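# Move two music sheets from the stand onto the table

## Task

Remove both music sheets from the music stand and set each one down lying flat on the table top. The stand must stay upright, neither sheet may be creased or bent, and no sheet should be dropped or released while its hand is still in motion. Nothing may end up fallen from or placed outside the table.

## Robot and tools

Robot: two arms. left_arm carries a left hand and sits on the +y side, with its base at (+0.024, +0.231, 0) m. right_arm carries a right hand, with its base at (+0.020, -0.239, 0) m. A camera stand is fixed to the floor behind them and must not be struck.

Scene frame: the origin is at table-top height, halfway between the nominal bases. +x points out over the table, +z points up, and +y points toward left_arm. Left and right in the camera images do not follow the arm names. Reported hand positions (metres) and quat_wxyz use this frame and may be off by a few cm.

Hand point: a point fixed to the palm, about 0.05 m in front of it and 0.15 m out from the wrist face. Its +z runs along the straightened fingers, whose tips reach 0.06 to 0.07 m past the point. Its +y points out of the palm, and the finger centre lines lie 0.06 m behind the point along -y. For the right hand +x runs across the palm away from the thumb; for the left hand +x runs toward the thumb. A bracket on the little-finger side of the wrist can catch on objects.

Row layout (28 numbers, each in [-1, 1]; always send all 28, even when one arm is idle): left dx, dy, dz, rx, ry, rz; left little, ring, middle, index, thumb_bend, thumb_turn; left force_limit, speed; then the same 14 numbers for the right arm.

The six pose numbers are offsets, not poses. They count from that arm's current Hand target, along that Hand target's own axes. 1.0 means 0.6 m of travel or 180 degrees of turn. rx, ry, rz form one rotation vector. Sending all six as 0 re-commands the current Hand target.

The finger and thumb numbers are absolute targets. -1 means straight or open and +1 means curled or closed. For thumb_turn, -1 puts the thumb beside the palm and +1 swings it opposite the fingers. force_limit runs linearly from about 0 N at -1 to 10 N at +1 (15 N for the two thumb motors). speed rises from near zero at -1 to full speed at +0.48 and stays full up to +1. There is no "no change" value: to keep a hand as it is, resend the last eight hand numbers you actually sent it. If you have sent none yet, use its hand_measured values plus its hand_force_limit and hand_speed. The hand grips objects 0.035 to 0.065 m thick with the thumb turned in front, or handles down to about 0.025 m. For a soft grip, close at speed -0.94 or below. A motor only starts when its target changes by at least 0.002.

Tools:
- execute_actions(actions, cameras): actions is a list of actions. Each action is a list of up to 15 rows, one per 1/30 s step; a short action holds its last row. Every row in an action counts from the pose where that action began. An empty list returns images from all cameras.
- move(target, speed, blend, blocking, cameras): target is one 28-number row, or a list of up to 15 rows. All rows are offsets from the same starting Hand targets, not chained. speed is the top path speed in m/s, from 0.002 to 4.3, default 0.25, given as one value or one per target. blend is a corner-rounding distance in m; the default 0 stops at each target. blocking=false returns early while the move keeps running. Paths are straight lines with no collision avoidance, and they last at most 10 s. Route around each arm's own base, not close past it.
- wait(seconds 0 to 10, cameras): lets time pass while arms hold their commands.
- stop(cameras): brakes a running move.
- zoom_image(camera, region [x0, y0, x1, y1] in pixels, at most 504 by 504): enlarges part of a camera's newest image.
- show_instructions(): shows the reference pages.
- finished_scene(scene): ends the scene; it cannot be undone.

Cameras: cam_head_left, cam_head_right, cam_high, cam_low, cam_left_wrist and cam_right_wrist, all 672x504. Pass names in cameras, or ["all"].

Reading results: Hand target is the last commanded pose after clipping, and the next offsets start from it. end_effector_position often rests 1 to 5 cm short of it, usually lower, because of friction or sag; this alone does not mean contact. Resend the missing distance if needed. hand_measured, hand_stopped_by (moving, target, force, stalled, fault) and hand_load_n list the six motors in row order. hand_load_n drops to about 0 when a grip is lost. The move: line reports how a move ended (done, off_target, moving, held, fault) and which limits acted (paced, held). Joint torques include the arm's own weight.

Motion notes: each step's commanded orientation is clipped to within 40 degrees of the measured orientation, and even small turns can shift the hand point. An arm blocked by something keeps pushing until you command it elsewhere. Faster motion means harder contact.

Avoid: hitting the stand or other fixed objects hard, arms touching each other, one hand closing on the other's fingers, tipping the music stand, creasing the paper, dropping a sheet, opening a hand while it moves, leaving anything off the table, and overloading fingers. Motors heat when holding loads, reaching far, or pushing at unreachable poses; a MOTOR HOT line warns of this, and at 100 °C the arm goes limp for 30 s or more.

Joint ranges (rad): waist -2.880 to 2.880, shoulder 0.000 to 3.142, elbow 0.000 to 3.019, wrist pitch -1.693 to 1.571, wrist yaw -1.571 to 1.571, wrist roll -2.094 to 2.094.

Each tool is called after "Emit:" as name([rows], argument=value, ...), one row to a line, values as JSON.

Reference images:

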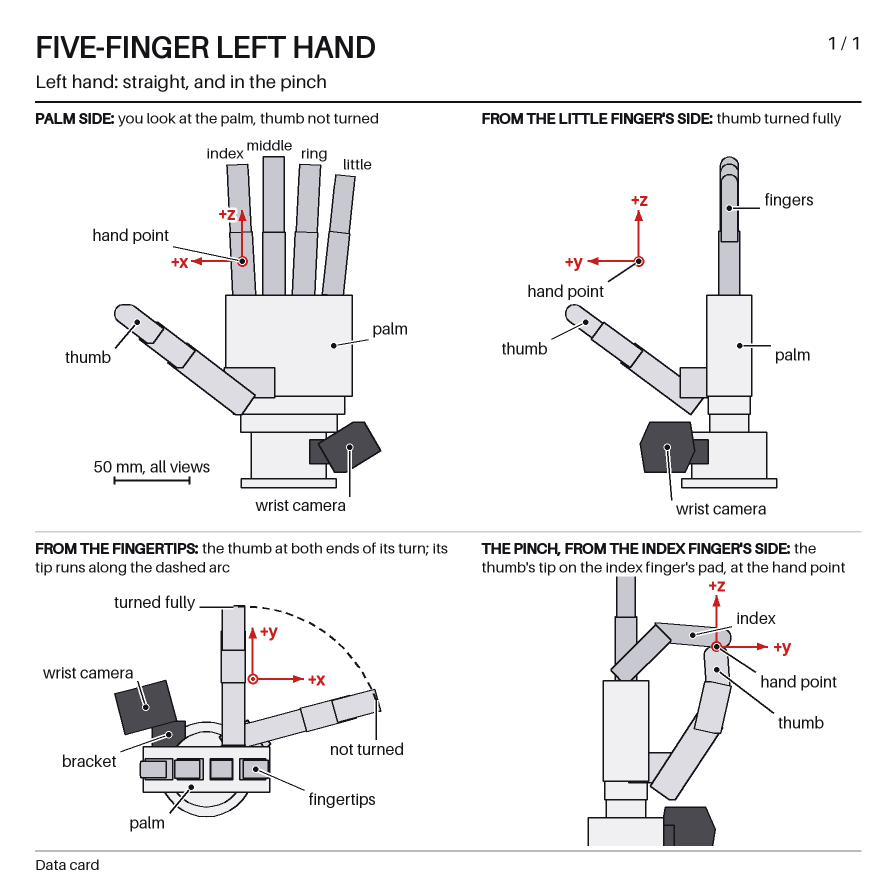

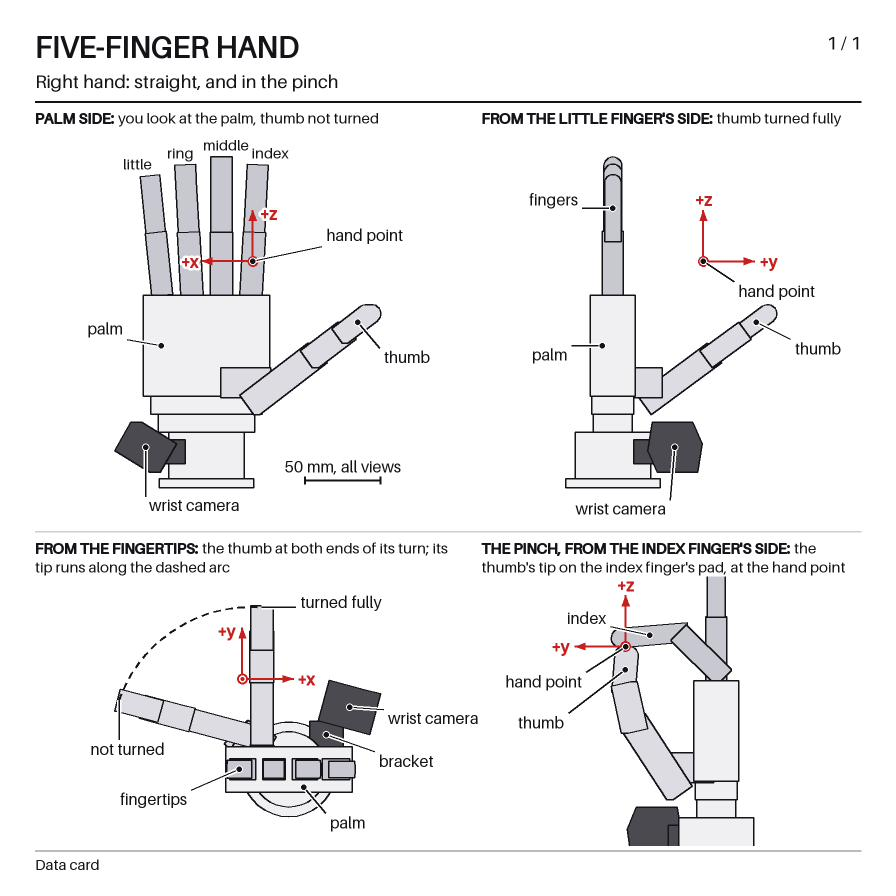

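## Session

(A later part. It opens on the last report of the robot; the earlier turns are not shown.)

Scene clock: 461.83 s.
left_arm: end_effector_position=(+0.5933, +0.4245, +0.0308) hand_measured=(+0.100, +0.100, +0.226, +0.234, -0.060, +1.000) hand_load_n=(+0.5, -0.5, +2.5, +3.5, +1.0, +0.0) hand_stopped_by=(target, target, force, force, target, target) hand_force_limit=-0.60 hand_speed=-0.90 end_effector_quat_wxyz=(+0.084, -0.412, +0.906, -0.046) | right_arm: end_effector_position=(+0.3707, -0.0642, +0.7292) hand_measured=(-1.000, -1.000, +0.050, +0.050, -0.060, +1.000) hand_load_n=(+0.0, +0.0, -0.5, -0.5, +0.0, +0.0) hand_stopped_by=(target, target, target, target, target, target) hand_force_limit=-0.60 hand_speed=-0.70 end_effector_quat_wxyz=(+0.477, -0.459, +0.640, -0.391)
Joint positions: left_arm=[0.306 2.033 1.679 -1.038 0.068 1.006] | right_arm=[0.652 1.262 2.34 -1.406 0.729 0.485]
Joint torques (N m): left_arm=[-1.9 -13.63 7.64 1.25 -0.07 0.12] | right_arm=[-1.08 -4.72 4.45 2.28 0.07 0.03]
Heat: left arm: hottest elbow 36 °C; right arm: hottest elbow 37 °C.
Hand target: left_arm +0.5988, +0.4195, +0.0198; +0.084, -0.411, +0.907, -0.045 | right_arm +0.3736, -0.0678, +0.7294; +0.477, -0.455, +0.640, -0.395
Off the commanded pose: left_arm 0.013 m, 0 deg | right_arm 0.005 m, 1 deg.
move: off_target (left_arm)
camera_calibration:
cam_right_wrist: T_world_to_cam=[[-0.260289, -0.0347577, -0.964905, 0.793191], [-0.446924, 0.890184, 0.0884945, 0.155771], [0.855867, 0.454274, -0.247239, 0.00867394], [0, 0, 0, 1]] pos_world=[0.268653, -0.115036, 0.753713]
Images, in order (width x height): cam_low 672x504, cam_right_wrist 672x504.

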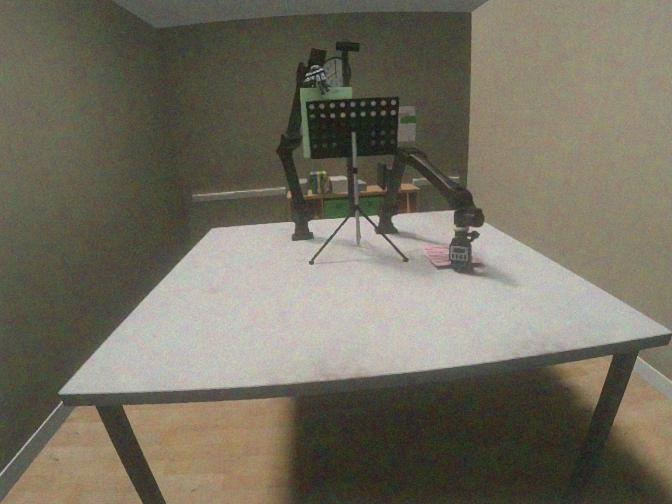

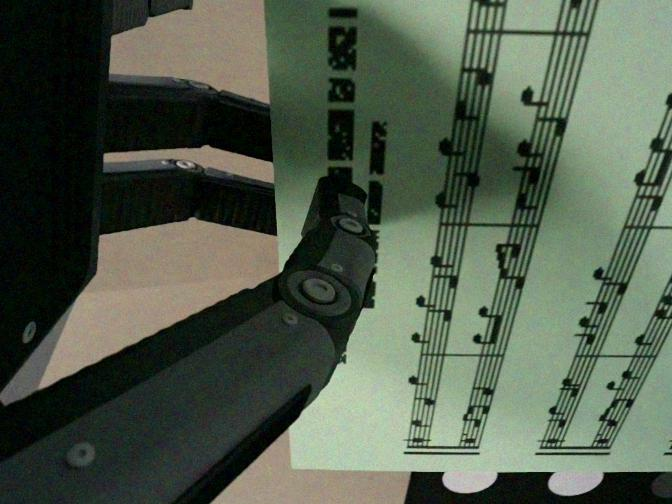

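Emit:
move(target=[0.0011,0.0015,0.0098,0,0,0,0.1,0.1,0.5,0.5,-0.06,1,-0.6,-0.9,0,0,0,0,0,0,-1,-1,0.5,0.5,-0.06,1,-0.5,-0.9], speed=0.04)

Emit:
move(target=[0.0009,0.0012,0.0082,0,0,0,0.1,0.1,0.5,0.5,-0.06,1,-0.6,-0.9,0,0,0,0,0,0,-1,-1,0.5,0.5,-0.06,1,-0.5,-0.9], speed=0.04, cameras=["cam_low"])

Emit:
zoom_image(camera="cam_low", region=[400, 200, 500, 300])

Scene clock: 470.90 s.
left_arm: end_effector_position=(+0.5935, +0.4246, +0.0298) hand_measured=(+0.100, +0.100, +0.226, +0.234, -0.060, +1.000) hand_load_n=(+0.0, -2.5, +3.0, +3.5, +1.0, +0.0) hand_stopped_by=(target, target, force, force, target, target) hand_force_limit=-0.60 hand_speed=-0.90 end_effector_quat_wxyz=(+0.085, -0.413, +0.905, -0.045) | right_arm: end_effector_position=(+0.3707, -0.0642, +0.7292) hand_measured=(-1.000, -1.000, +0.224, +0.234, -0.060, +1.000) hand_load_n=(+0.0, +0.0, +2.5, +4.0, +1.0, -0.5) hand_stopped_by=(target, target, force, force, target, target) hand_force_limit=-0.50 hand_speed=-0.90 end_effector_quat_wxyz=(+0.477, -0.459, +0.640, -0.391)
Joint positions: left_arm=[0.306 2.033 1.676 -1.033 0.066 1.002] | right_arm=[0.652 1.262 2.34 -1.406 0.729 0.485]
Joint torques (N m): left_arm=[-1.9 -13.16 7.27 1.52 0 0.16] | right_arm=[-1.03 -4.6 4.46 2.32 0.08 0.05]
Heat: left arm: hottest elbow 36 °C; right arm: hottest elbow 37 °C.
Hand target: left_arm +0.5988, +0.4195, +0.0138; +0.084, -0.411, +0.907, -0.045 | right_arm +0.3736, -0.0678, +0.7294; +0.477, -0.455, +0.640, -0.395
Off the commanded pose: left_arm 0.018 m, 0 deg | right_arm 0.005 m, 1 deg.
move: off_target (left_arm)

Scene clock: 471.60 s.
left_arm: end_effector_position=(+0.5935, +0.4248, +0.0289) hand_measured=(+0.100, +0.100, +0.226, +0.234, -0.060, +1.000) hand_load_n=(+0.0, -5.0, +2.5, +3.5, +1.0, +0.0) hand_stopped_by=(target, target, force, force, target, target) hand_force_limit=-0.60 hand_speed=-0.90 end_effector_quat_wxyz=(+0.086, -0.415, +0.905, -0.044) | right_arm: end_effector_position=(+0.3707, -0.0642, +0.7292) hand_measured=(-1.000, -1.000, +0.224, +0.234, -0.060, +1.000) hand_load_n=(-0.5, +0.0, +2.5, +4.0, +0.5, +0.0) hand_stopped_by=(target, target, force, force, target, target) hand_force_limit=-0.50 hand_speed=-0.90 end_effector_quat_wxyz=(+0.477, -0.459, +0.640, -0.391)
Joint positions: left_arm=[0.306 2.033 1.674 -1.028 0.064 0.999] | right_arm=[0.652 1.262 2.34 -1.406 0.729 0.485]
Joint torques (N m): left_arm=[-1.85 -12.81 7.02 1.77 0.08 0.2] | right_arm=[-0.85 -4.66 4.48 2.32 0.07 0.03]
Heat: left arm: hottest elbow 36 °C; right arm: hottest elbow 37 °C.
Hand target: left_arm +0.5989, +0.4195, +0.0088; +0.084, -0.411, +0.907, -0.045 | right_arm +0.3736, -0.0678, +0.7294; +0.477, -0.455, +0.640, -0.395
Off the commanded pose: left_arm 0.021 m, 1 deg | right_arm 0.005 m, 1 deg.
move: off_target (left_arm)
Images, in order (width x height): cam_low 672x504.

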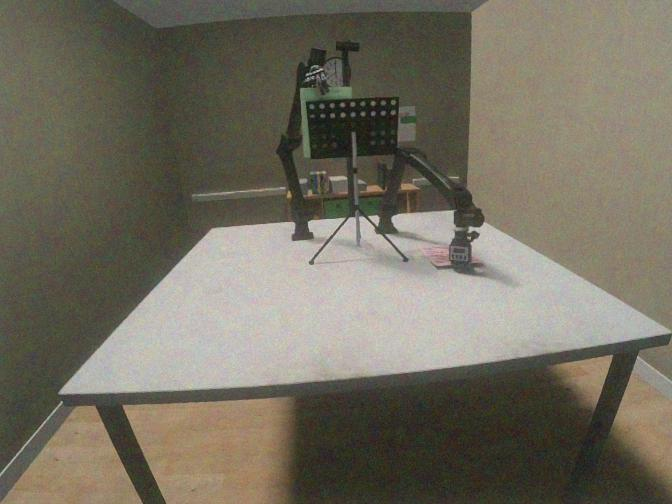

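Scaled by 5.040.

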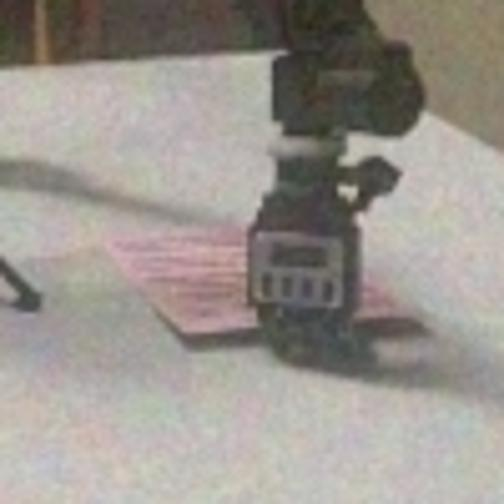

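Emit:
move([
  [-0.0042,-0.0055,-0.036,0,0,0,0.1,0.1,0.5,0.5,-0.06,1,-0.6,-0.9,-0.0117,-0.0408,-0.0017,0,0,0,-1,-1,0.5,0.5,-0.06,1,-0.5,-0.9],
  [-0.0042,-0.0055,-0.036,0,0,0,0.1,0.1,0.5,0.5,-0.7,1,-0.6,-0.8,-0.0117,-0.0408,-0.0017,0,0,0,-1,-1,0.5,0.5,-0.06,1,-0.5,-0.9],
], speed=0.03, cameras=["cam_low","cam_left_wrist","cam_high"])

Scene clock: 489.57 s.
left_arm: end_effector_position=(+0.5929, +0.4246, +0.0289) hand_measured=(+0.100, +0.100, +0.226, +0.234, -0.700, +1.000) hand_load_n=(+0.5, -3.5, +0.0, +0.0, +0.0, +0.0) hand_stopped_by=(target, target, force, force, target, target) hand_force_limit=-0.60 hand_speed=-0.80 end_effector_quat_wxyz=(+0.085, -0.415, +0.905, -0.044) | right_arm: end_effector_position=(+0.3782, -0.0614, +0.7466) hand_measured=(-1.000, -1.000, +0.224, +0.234, -0.060, +1.000) hand_load_n=(+0.0, +0.0, +2.0, +4.5, +1.0, +0.0) hand_stopped_by=(target, target, force, force, target, target) hand_force_limit=-0.50 hand_speed=-0.90 end_effector_quat_wxyz=(+0.475, -0.461, +0.639, -0.391)
Joint positions: left_arm=[0.306 2.033 1.674 -1.031 0.064 0.999] | right_arm=[0.64 1.365 2.534 -1.497 0.716 0.477]
Joint torques (N m): left_arm=[-1.9 -14.33 9.17 0.1 0.09 0.19] | right_arm=[-0.91 -4.19 7.64 1.31 0.07 0.05]
Motor temperatures (°C): left_arm=[22 30 35 23 25 23] | right_arm=[24 25 36 25 24 25]
Heat: left arm: hottest elbow 35 °C; right arm: hottest elbow 36 °C.
Hand target: left_arm +0.5989, +0.4195, +0.0308; +0.084, -0.411, +0.907, -0.045 | right_arm +0.3784, -0.0679, +0.7545; +0.477, -0.455, +0.640, -0.395
Off the commanded pose: left_arm 0.008 m, 1 deg | right_arm 0.010 m, 1 deg.
move: done
camera_calibration:
cam_left_wrist: T_world_to_cam=[[0.5148, -0.848321, 0.123828, 0.0517403], [-0.824808, -0.450695, 0.341418, 0.677577], [-0.233824, -0.277896, -0.931719, 0.403441], [0, 0, 0, 1]] pos_world=[0.626569, 0.461387, 0.13815]
Images, in order (width x height): cam_high 672x504, cam_low 672x504, cam_left_wrist 672x504.

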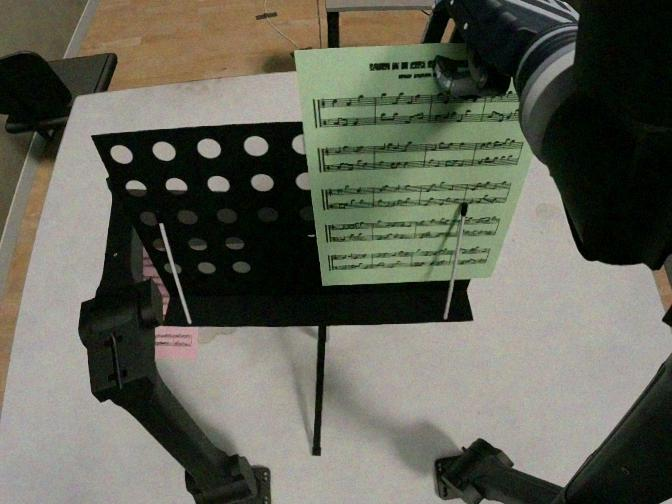

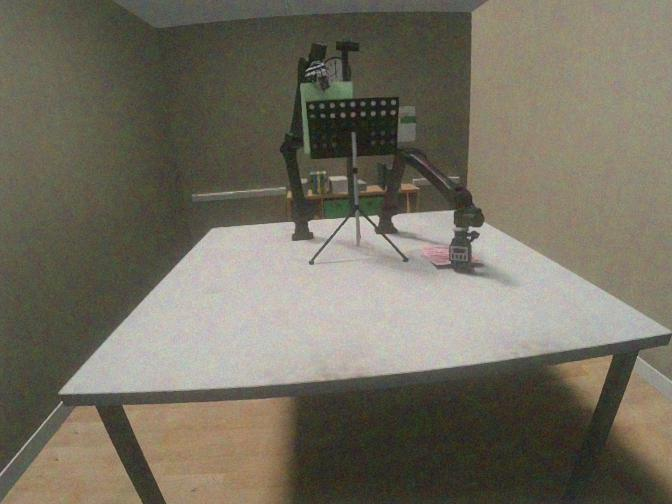

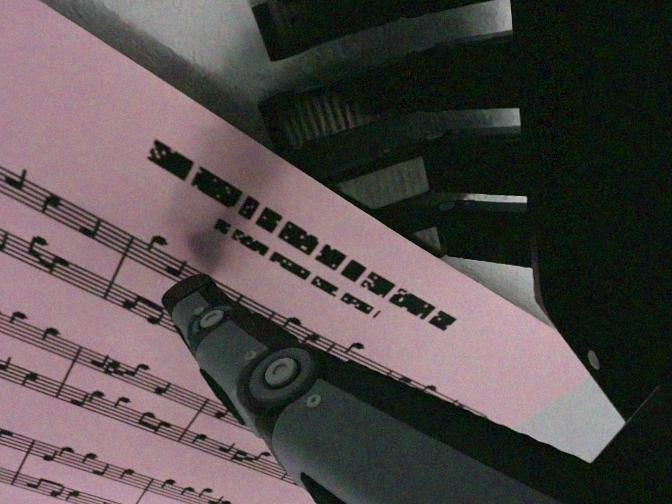

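Emit:
move([
  [-0.0023,-0.003,-0.0197,0,0,0,0.1,0.1,0.5,0.5,-0.7,1,-0.6,-0.8,0,0,0,0,0,0,-1,-1,0.5,0.5,-0.06,1,-0.5,-0.9],
  [-0.1102,-0.1255,0.0152,0,0,0,0.1,0.1,0.5,0.5,-0.7,1,-0.6,-0.8,-0.15,0.0225,0,0,0,0,-1,-1,0.5,0.5,-0.06,1,-0.5,-0.9],
], speed=[0.02,0.04], cameras=["all"])

Scene clock: 524.10 s.
left_arm: end_effector_position=(+0.6879, +0.4243, +0.0367) hand_measured=(+0.100, +0.100, +0.226, +0.234, -0.700, +1.000) hand_load_n=(+0.0, +0.0, +0.0, +0.0, +0.0, +0.0) hand_stopped_by=(target, target, force, force, target, target) hand_force_limit=-0.60 hand_speed=-0.80 end_effector_quat_wxyz=(+0.078, -0.411, +0.907, -0.045) | right_arm: end_effector_position=(+0.3878, +0.0129, +0.7540) hand_measured=(-1.000, -1.000, +0.224, +0.234, -0.060, +1.000) hand_load_n=(+0.0, +0.0, +2.0, +4.0, +1.0, -0.5) hand_stopped_by=(target, target, force, force, target, target) hand_force_limit=-0.50 hand_speed=-0.90 end_effector_quat_wxyz=(+0.477, -0.460, +0.626, -0.411)
Joint positions: left_arm=[0.267 2.304 2.163 -1.26 0.062 0.969] | right_arm=[0.838 1.622 2.897 -1.627 0.924 0.511]
Joint torques (N m): left_arm=[-2.08 -16.67 11.4 0.1 -0.11 0.11] | right_arm=[0.91 -6.83 6.2 2.33 0.23 0.32]
Heat: left arm: hottest elbow 36 °C; right arm: hottest elbow 36 °C.
Hand target: left_arm +0.6988, +0.4195, +0.0405; +0.083, -0.411, +0.907, -0.045 | right_arm +0.3876, +0.0223, +0.7643; +0.477, -0.455, +0.640, -0.395
Off the commanded pose: left_arm 0.013 m, 1 deg | right_arm 0.014 m, 2 deg.
elbow stopped short (right arm): the move would have taken joint 3 (elbow) straighter than the controller allows.
move: off_target (left_arm, right_arm)
camera_calibration:
cam_left_wrist: T_world_to_cam=[[0.508835, -0.85208, 0.122666, 0.00728044], [-0.824397, -0.441275, 0.354467, 0.748407], [-0.247905, -0.281491, -0.926988, 0.443803], [0, 0, 0, 1]] pos_world=[0.723301, 0.461383, 0.145221]
cam_right_wrist: T_world_to_cam=[[-0.230667, -0.0703196, -0.970489, 0.817431], [-0.445527, 0.894325, 0.0410922, 0.127767], [0.865043, 0.441857, -0.23762, -0.0454806], [0, 0, 0, 1]] pos_world=[0.28482, -0.0366879, 0.77725]

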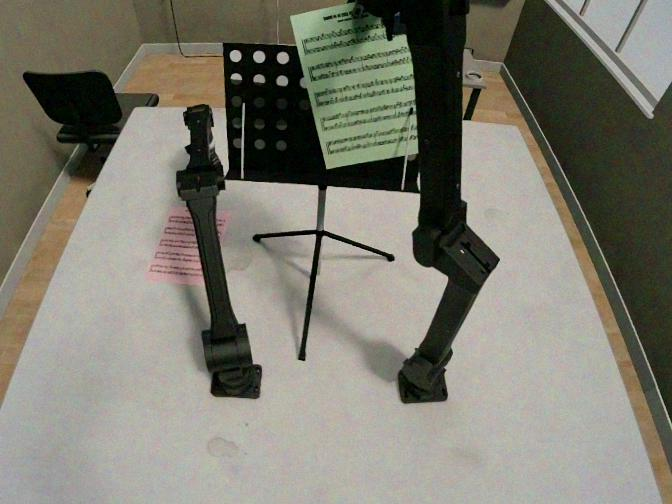

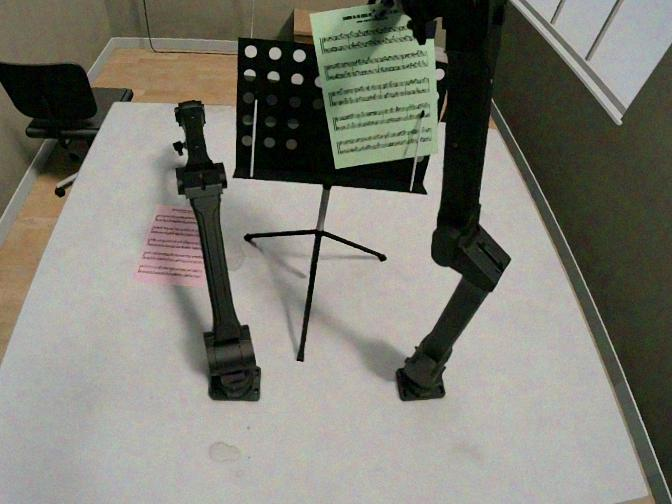

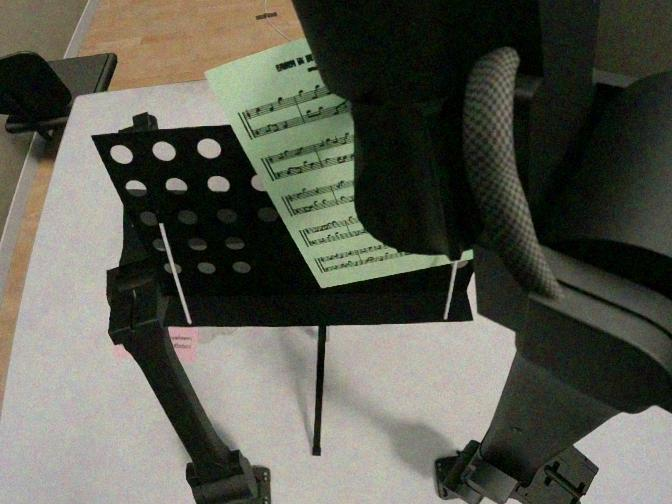

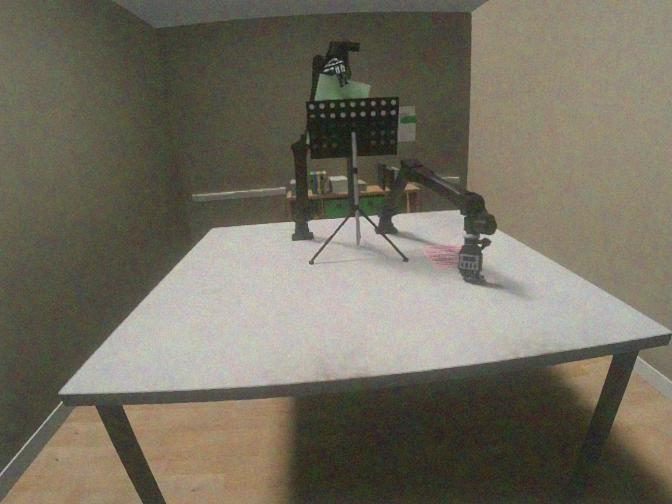

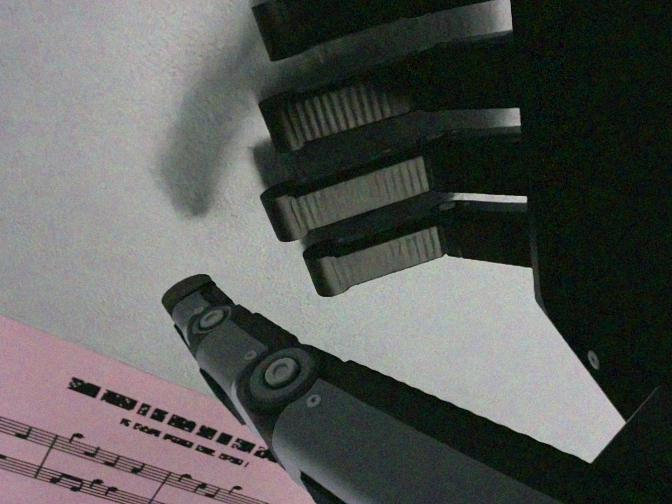

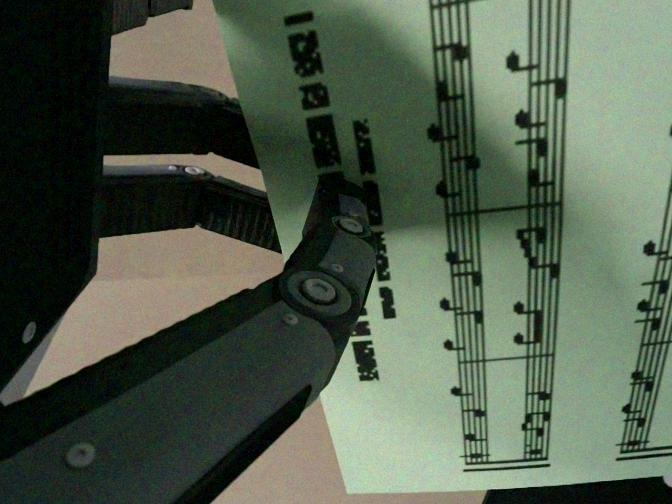

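Emit:
move(target=[-0.019,-0.025,-0.164,0,0,0,0.1,0.1,0.5,0.5,-0.7,1,-0.6,-0.8,-0.052,0.0345,-0.0027,0,0,0.0556,-1,-1,0.5,0.5,-0.06,1,-0.5,-0.9], speed=0.06, cameras=["cam_head_left","cam_head_right","cam_high","cam_low"])

Emit:
zoom_image(camera="cam_head_left", region=[270, 0, 450, 200])

Scene clock: 549.77 s.
left_arm: end_effector_position=(+0.6913, +0.4251, +0.1381) hand_measured=(+0.100, +0.100, +0.226, +0.234, -0.700, +1.000) hand_load_n=(+0.0, +0.0, +0.0, +0.0, +0.0, +0.0) hand_stopped_by=(target, target, force, force, target, target) hand_force_limit=-0.60 hand_speed=-0.80 end_effector_quat_wxyz=(+0.080, -0.411, +0.907, -0.045) | right_arm: end_effector_position=(+0.3878, +0.0491, +0.7505) hand_measured=(-1.000, -1.000, +0.224, +0.234, -0.060, +1.000) hand_load_n=(+0.0, +0.0, +2.0, +4.0, +1.0, -1.0) hand_stopped_by=(target, target, force, force, target, target) hand_force_limit=-0.50 hand_speed=-0.90 end_effector_quat_wxyz=(+0.509, -0.400, +0.671, -0.363)
Joint positions: left_arm=[0.267 2.313 2.445 -1.53 0.062 0.969] | right_arm=[0.9 1.653 2.897 -1.65 0.983 0.757]
Joint torques (N m): left_arm=[-1.79 -17.14 11.12 0.1 -0.1 0.11] | right_arm=[0.79 -7.18 6.41 1.25 0.25 0.39]
Heat: left arm: hottest elbow 36 °C; right arm: hottest elbow 37 °C.
Hand target: left_arm +0.6987, +0.4195, +0.1409; +0.083, -0.411, +0.907, -0.045 | right_arm +0.3858, +0.0580, +0.7531; +0.510, -0.398, +0.677, -0.352
Off the commanded pose: left_arm 0.010 m, 0 deg | right_arm 0.009 m, 2 deg.
elbow stopped short (right arm): the move would have taken joint 3 (elbow) straighter than the controller allows.
move: done
Images, in order (width x height): cam_head_left 672x504, cam_head_right 672x504, cam_high 672x504, cam_low 672x504.

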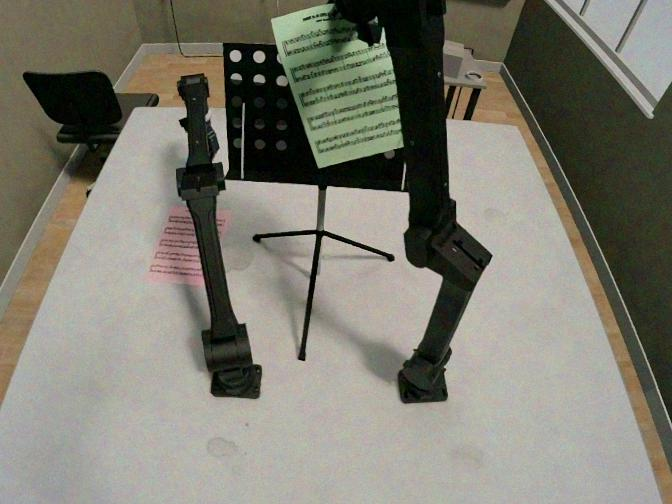

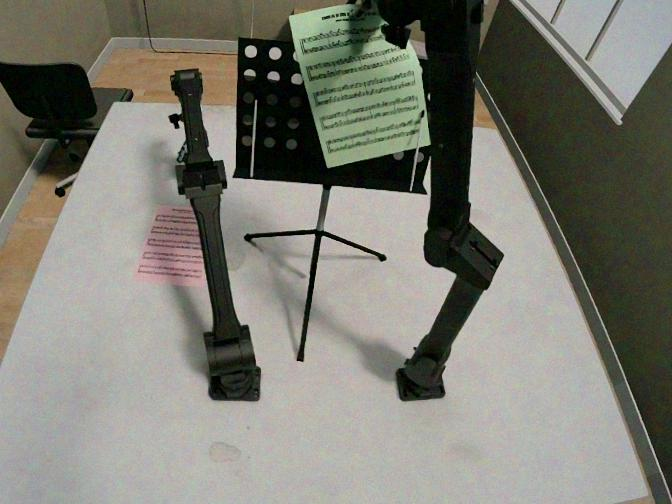

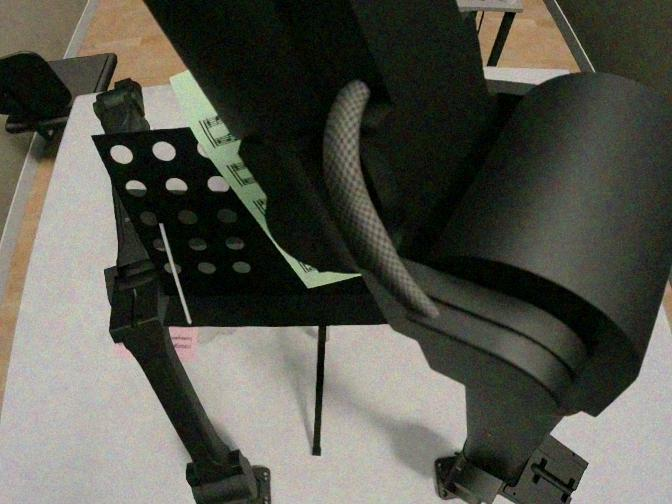

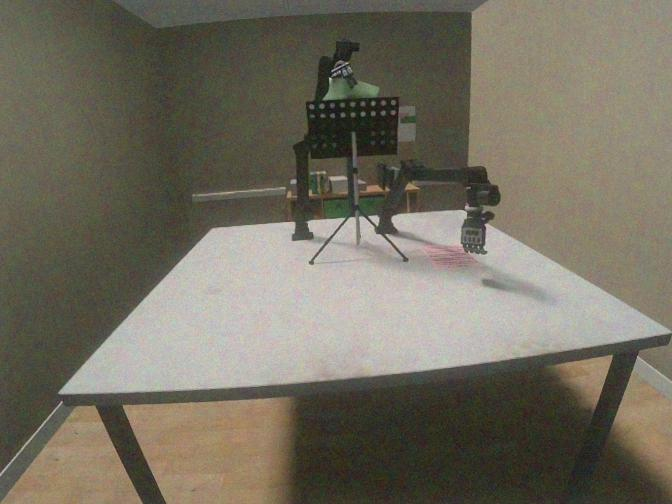

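Scaled by 2.520.

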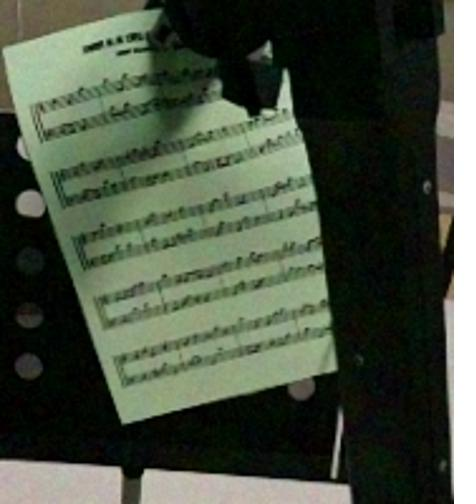

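Emit:
zoom_image(camera="cam_head_right", region=[370, 70, 450, 200])

Scaled by 3.877.

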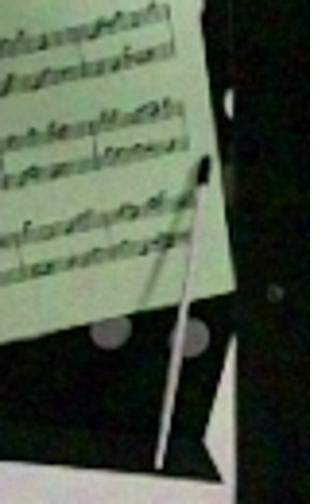

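Emit:
move(target=[0,0,0,0,0,0,0.1,0.1,0.5,0.5,-0.7,1,-0.6,-0.8,0,0,0,0,0,0.111,-1,-1,0.5,0.5,-0.06,1,-0.5,-0.9], speed=0.12, cameras=["cam_head_left","cam_head_right","cam_low"])

Emit:
zoom_image(camera="cam_head_right", region=[290, 0, 450, 200])

Scene clock: 596.47 s.
left_arm: end_effector_position=(+0.6913, +0.4251, +0.1381) hand_measured=(+0.100, +0.100, +0.226, +0.234, -0.700, +1.000) hand_load_n=(+0.5, +0.5, +0.0, +0.0, +0.0, +0.0) hand_stopped_by=(target, target, force, force, target, target) hand_force_limit=-0.60 hand_speed=-0.80 end_effector_quat_wxyz=(+0.080, -0.411, +0.907, -0.045) | right_arm: end_effector_position=(+0.3891, +0.0555, +0.7485) hand_measured=(-1.000, -1.000, +0.224, +0.234, -0.060, +1.000) hand_load_n=(+0.0, +0.0, +2.5, +4.0, +1.0, -1.0) hand_stopped_by=(target, target, force, force, target, target) hand_force_limit=-0.50 hand_speed=-0.90 end_effector_quat_wxyz=(+0.553, -0.282, +0.736, -0.269)
Joint positions: left_arm=[0.267 2.313 2.445 -1.53 0.062 0.969] | right_arm=[0.9 1.492 2.571 -1.529 0.979 1.133]
Joint torques (N m): left_arm=[-1.85 -16.91 11.15 0.1 -0.1 0.11] | right_arm=[0.44 -9.11 4.44 2.24 0.23 0.33]
Motor temperatures (°C): left_arm=[22 35 36 23 25 23] | right_arm=[24 25 37 25 24 25]
Heat: left arm: hottest elbow 36 °C; right arm: hottest elbow 37 °C.
Hand target: left_arm +0.6987, +0.4195, +0.1409; +0.083, -0.411, +0.907, -0.045 | right_arm +0.3858, +0.0580, +0.7532; +0.563, -0.274, +0.736, -0.258
Off the commanded pose: left_arm 0.010 m, 0 deg | right_arm 0.006 m, 2 deg.
move: done
Images, in order (width x height): cam_head_left 672x504, cam_head_right 672x504, cam_low 672x504.

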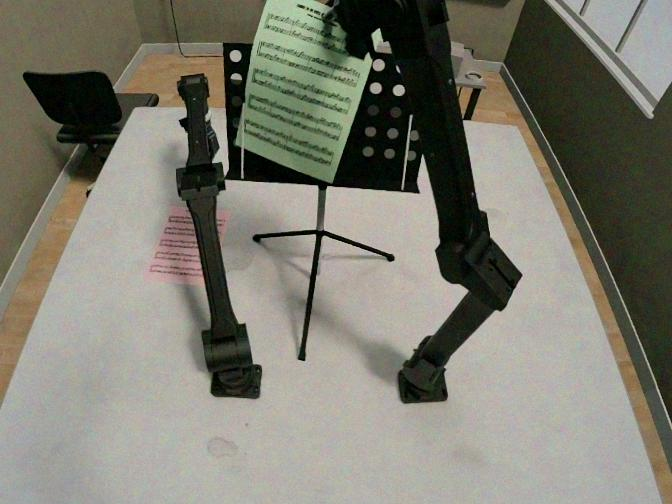

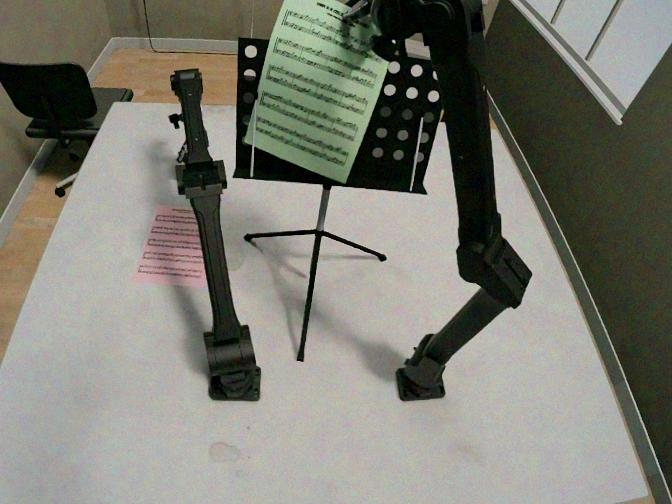

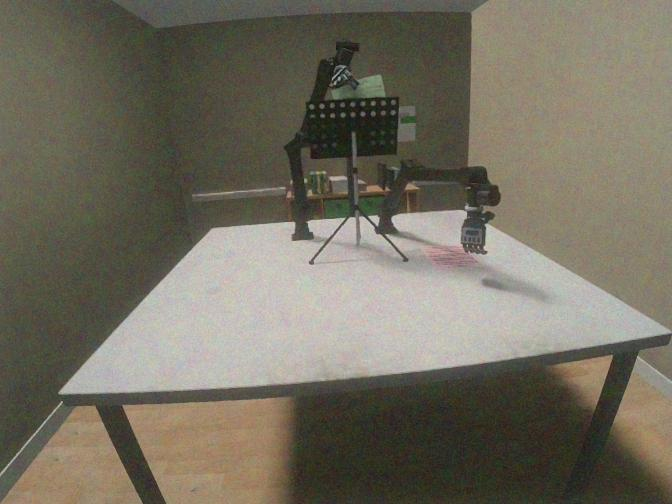

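Scaled by 2.520.

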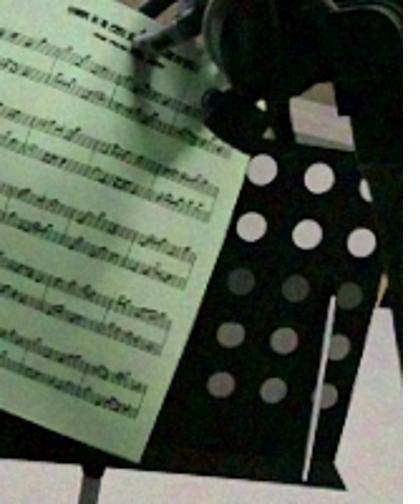

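Emit:
zoom_image(camera="cam_head_left", region=[220, 60, 360, 200])

Scaled by 3.600.

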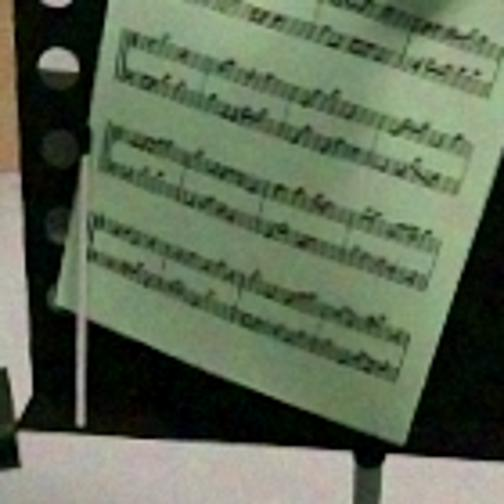

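Emit:
move(target=[0,0,0,0,0,0,0.1,0.1,0.5,0.5,-0.7,1,-0.6,-0.8,0,0,0,0,0,-0.078,-1,-1,0.5,0.5,-0.06,1,-0.5,-0.9], speed=0.12, cameras=["cam_head_left","cam_head_right"])

Emit:
zoom_image(camera="cam_head_left", region=[210, 0, 450, 200])

Scene clock: 608.53 s.
left_arm: end_effector_position=(+0.6913, +0.4251, +0.1381) hand_measured=(+0.100, +0.100, +0.226, +0.234, -0.700, +1.000) hand_load_n=(+0.0, +0.5, +0.0, +0.0, +0.0, +0.0) hand_stopped_by=(target, target, force, force, target, target) hand_force_limit=-0.60 hand_speed=-0.80 end_effector_quat_wxyz=(+0.080, -0.411, +0.907, -0.045) | right_arm: end_effector_position=(+0.3887, +0.0539, +0.7505) hand_measured=(-1.000, -1.000, +0.224, +0.234, -0.060, +1.000) hand_load_n=(-0.5, +0.0, +2.5, +4.0, +1.0, -0.5) hand_stopped_by=(target, target, force, force, target, target) hand_force_limit=-0.50 hand_speed=-0.90 end_effector_quat_wxyz=(+0.527, -0.357, +0.699, -0.326)
Joint positions: left_arm=[0.267 2.313 2.445 -1.53 0.062 0.969] | right_arm=[0.9 1.596 2.78 -1.612 0.979 0.908]
Joint torques (N m): left_arm=[-1.9 -17.03 11.17 0.12 -0.1 0.11] | right_arm=[0.67 -7.41 7.1 1.07 0.29 0.05]
Heat: left arm: hottest shoulder 36 °C; right arm: hottest elbow 36 °C.
Hand target: left_arm +0.6987, +0.4195, +0.1409; +0.083, -0.411, +0.907, -0.045 | right_arm +0.3858, +0.0580, +0.7532; +0.527, -0.362, +0.697, -0.325
Off the commanded pose: left_arm 0.010 m, 0 deg | right_arm 0.006 m, 1 deg.
move: done
Images, in order (width x height): cam_head_left 672x504, cam_head_right 672x504.

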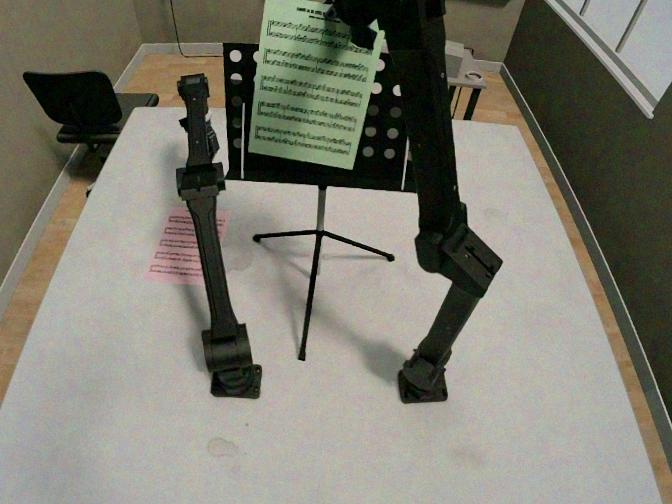

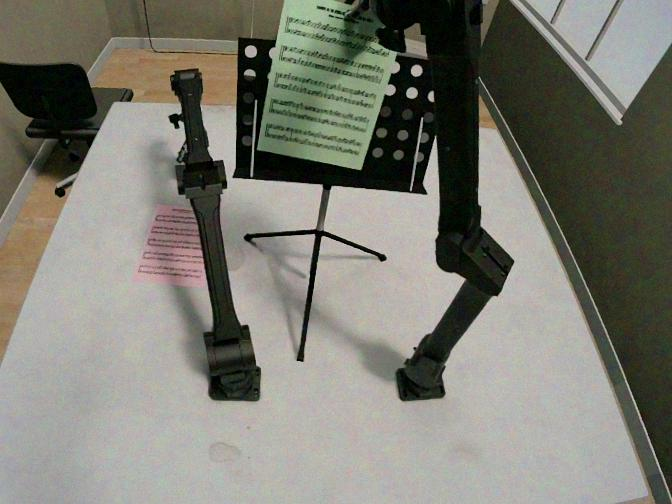

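Scaled by 2.100.

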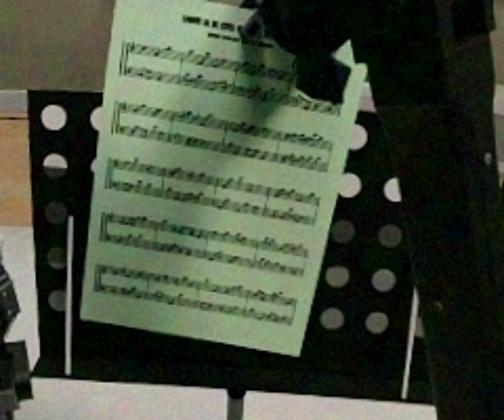

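Emit:
move([
  [0,0,0,0,0,0,0.1,0.1,0.5,0.5,-0.7,1,-0.6,-0.8,0.0233,0.0188,-0.1387,0,0,0,-1,-1,0.5,0.5,-0.06,1,-0.5,-0.9],
  [0,0,0,0,0,0,0.1,0.1,0.5,0.5,-0.7,1,-0.6,-0.8,0.2408,-0.1163,-0.1203,0,0,0,-1,-1,0.5,0.5,-0.06,1,-0.5,-0.9],
  [0,0,0,0,0,0,0.1,0.1,0.5,0.5,-0.7,1,-0.6,-0.8,0.6172,-0.328,-0.0762,0,0,0,-1,-1,0.5,0.5,-0.06,1,-0.5,-0.9],
], speed=[0.06,0.07,0.09], blend=[0.01,0.02,0], cameras=["cam_head_left","cam_head_right","cam_high","cam_low"])

Scene clock: 640.57 s.
left_arm: end_effector_position=(+0.6913, +0.4251, +0.1381) hand_measured=(+0.100, +0.100, +0.226, +0.234, -0.700, +1.000) hand_load_n=(+0.0, +0.0, +0.0, +0.0, +0.0, +0.0) hand_stopped_by=(target, target, force, force, target, target) hand_force_limit=-0.60 hand_speed=-0.80 end_effector_quat_wxyz=(+0.080, -0.411, +0.907, -0.045) | right_arm: end_effector_position=(+0.3124, -0.3611, +0.7326) hand_measured=(-1.000, -1.000, +0.224, +0.234, -0.060, +1.000) hand_load_n=(+0.0, +0.0, +2.0, +4.0, +1.0, +0.0) hand_stopped_by=(target, target, force, force, target, target) hand_force_limit=-0.50 hand_speed=-0.90 end_effector_quat_wxyz=(+0.529, -0.357, +0.705, -0.310)
Joint positions: left_arm=[0.267 2.313 2.445 -1.53 0.062 0.969] | right_arm=[-1.033 1.204 2.272 -1.474 -0.892 0.248]
Joint torques (N m): left_arm=[-1.96 -16.97 11.17 0.09 -0.1 0.11] | right_arm=[-0.97 -2.84 8.23 1.13 -0.45 0.05]
Heat: left arm: hottest shoulder 36 °C; right arm: hottest elbow 36 °C.
Hand target: left_arm +0.6987, +0.4195, +0.1409; +0.083, -0.411, +0.907, -0.045 | right_arm +0.3059, -0.3562, +0.7430; +0.527, -0.362, +0.697, -0.325
Off the commanded pose: left_arm 0.010 m, 0 deg | right_arm 0.013 m, 2 deg.
move: off_target (right_arm)
Images, in order (width x height): cam_head_left 672x504, cam_head_right 672x504, cam_high 672x504, cam_low 672x504.

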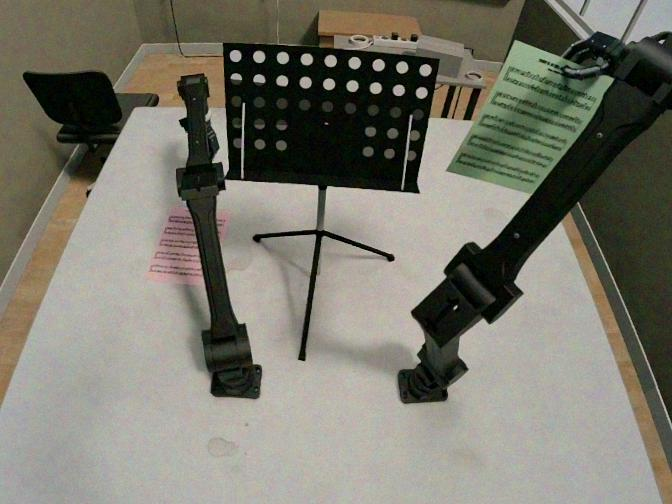

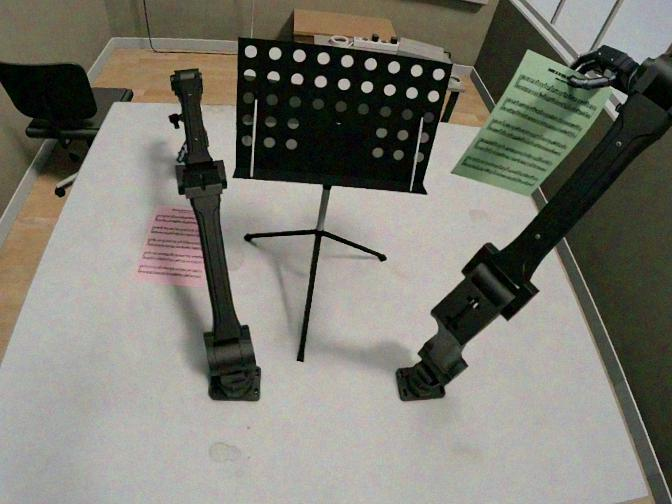

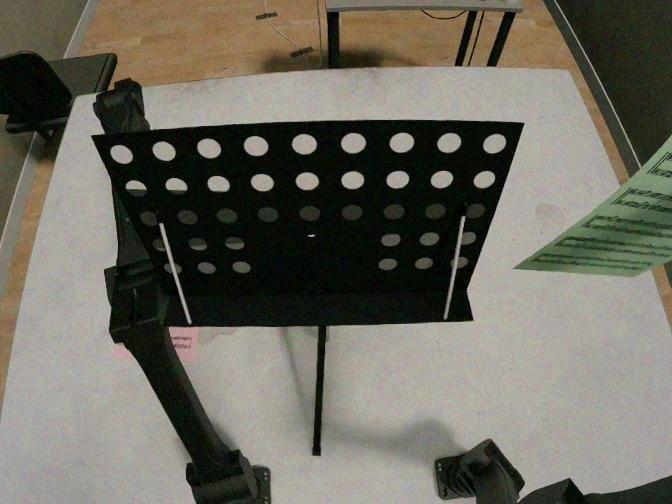

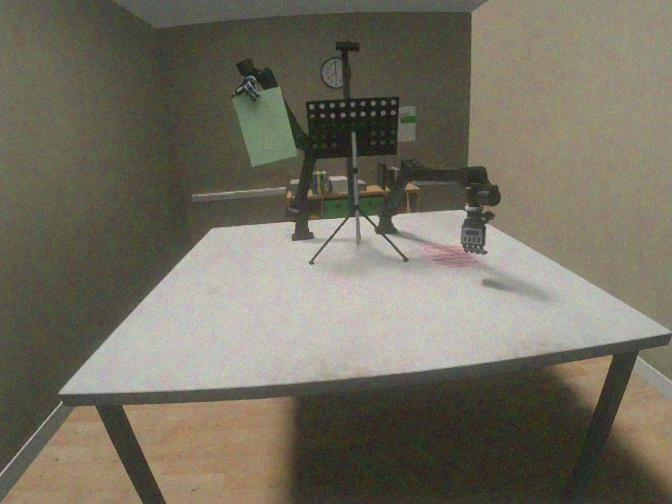

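Emit:
zoom_image(camera="cam_low", region=[210, 50, 330, 180])

Scaled by 3.877.

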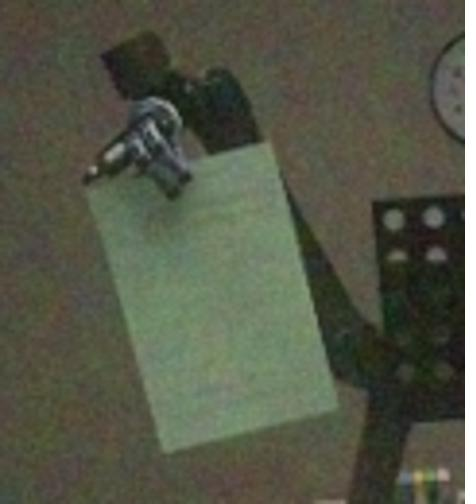

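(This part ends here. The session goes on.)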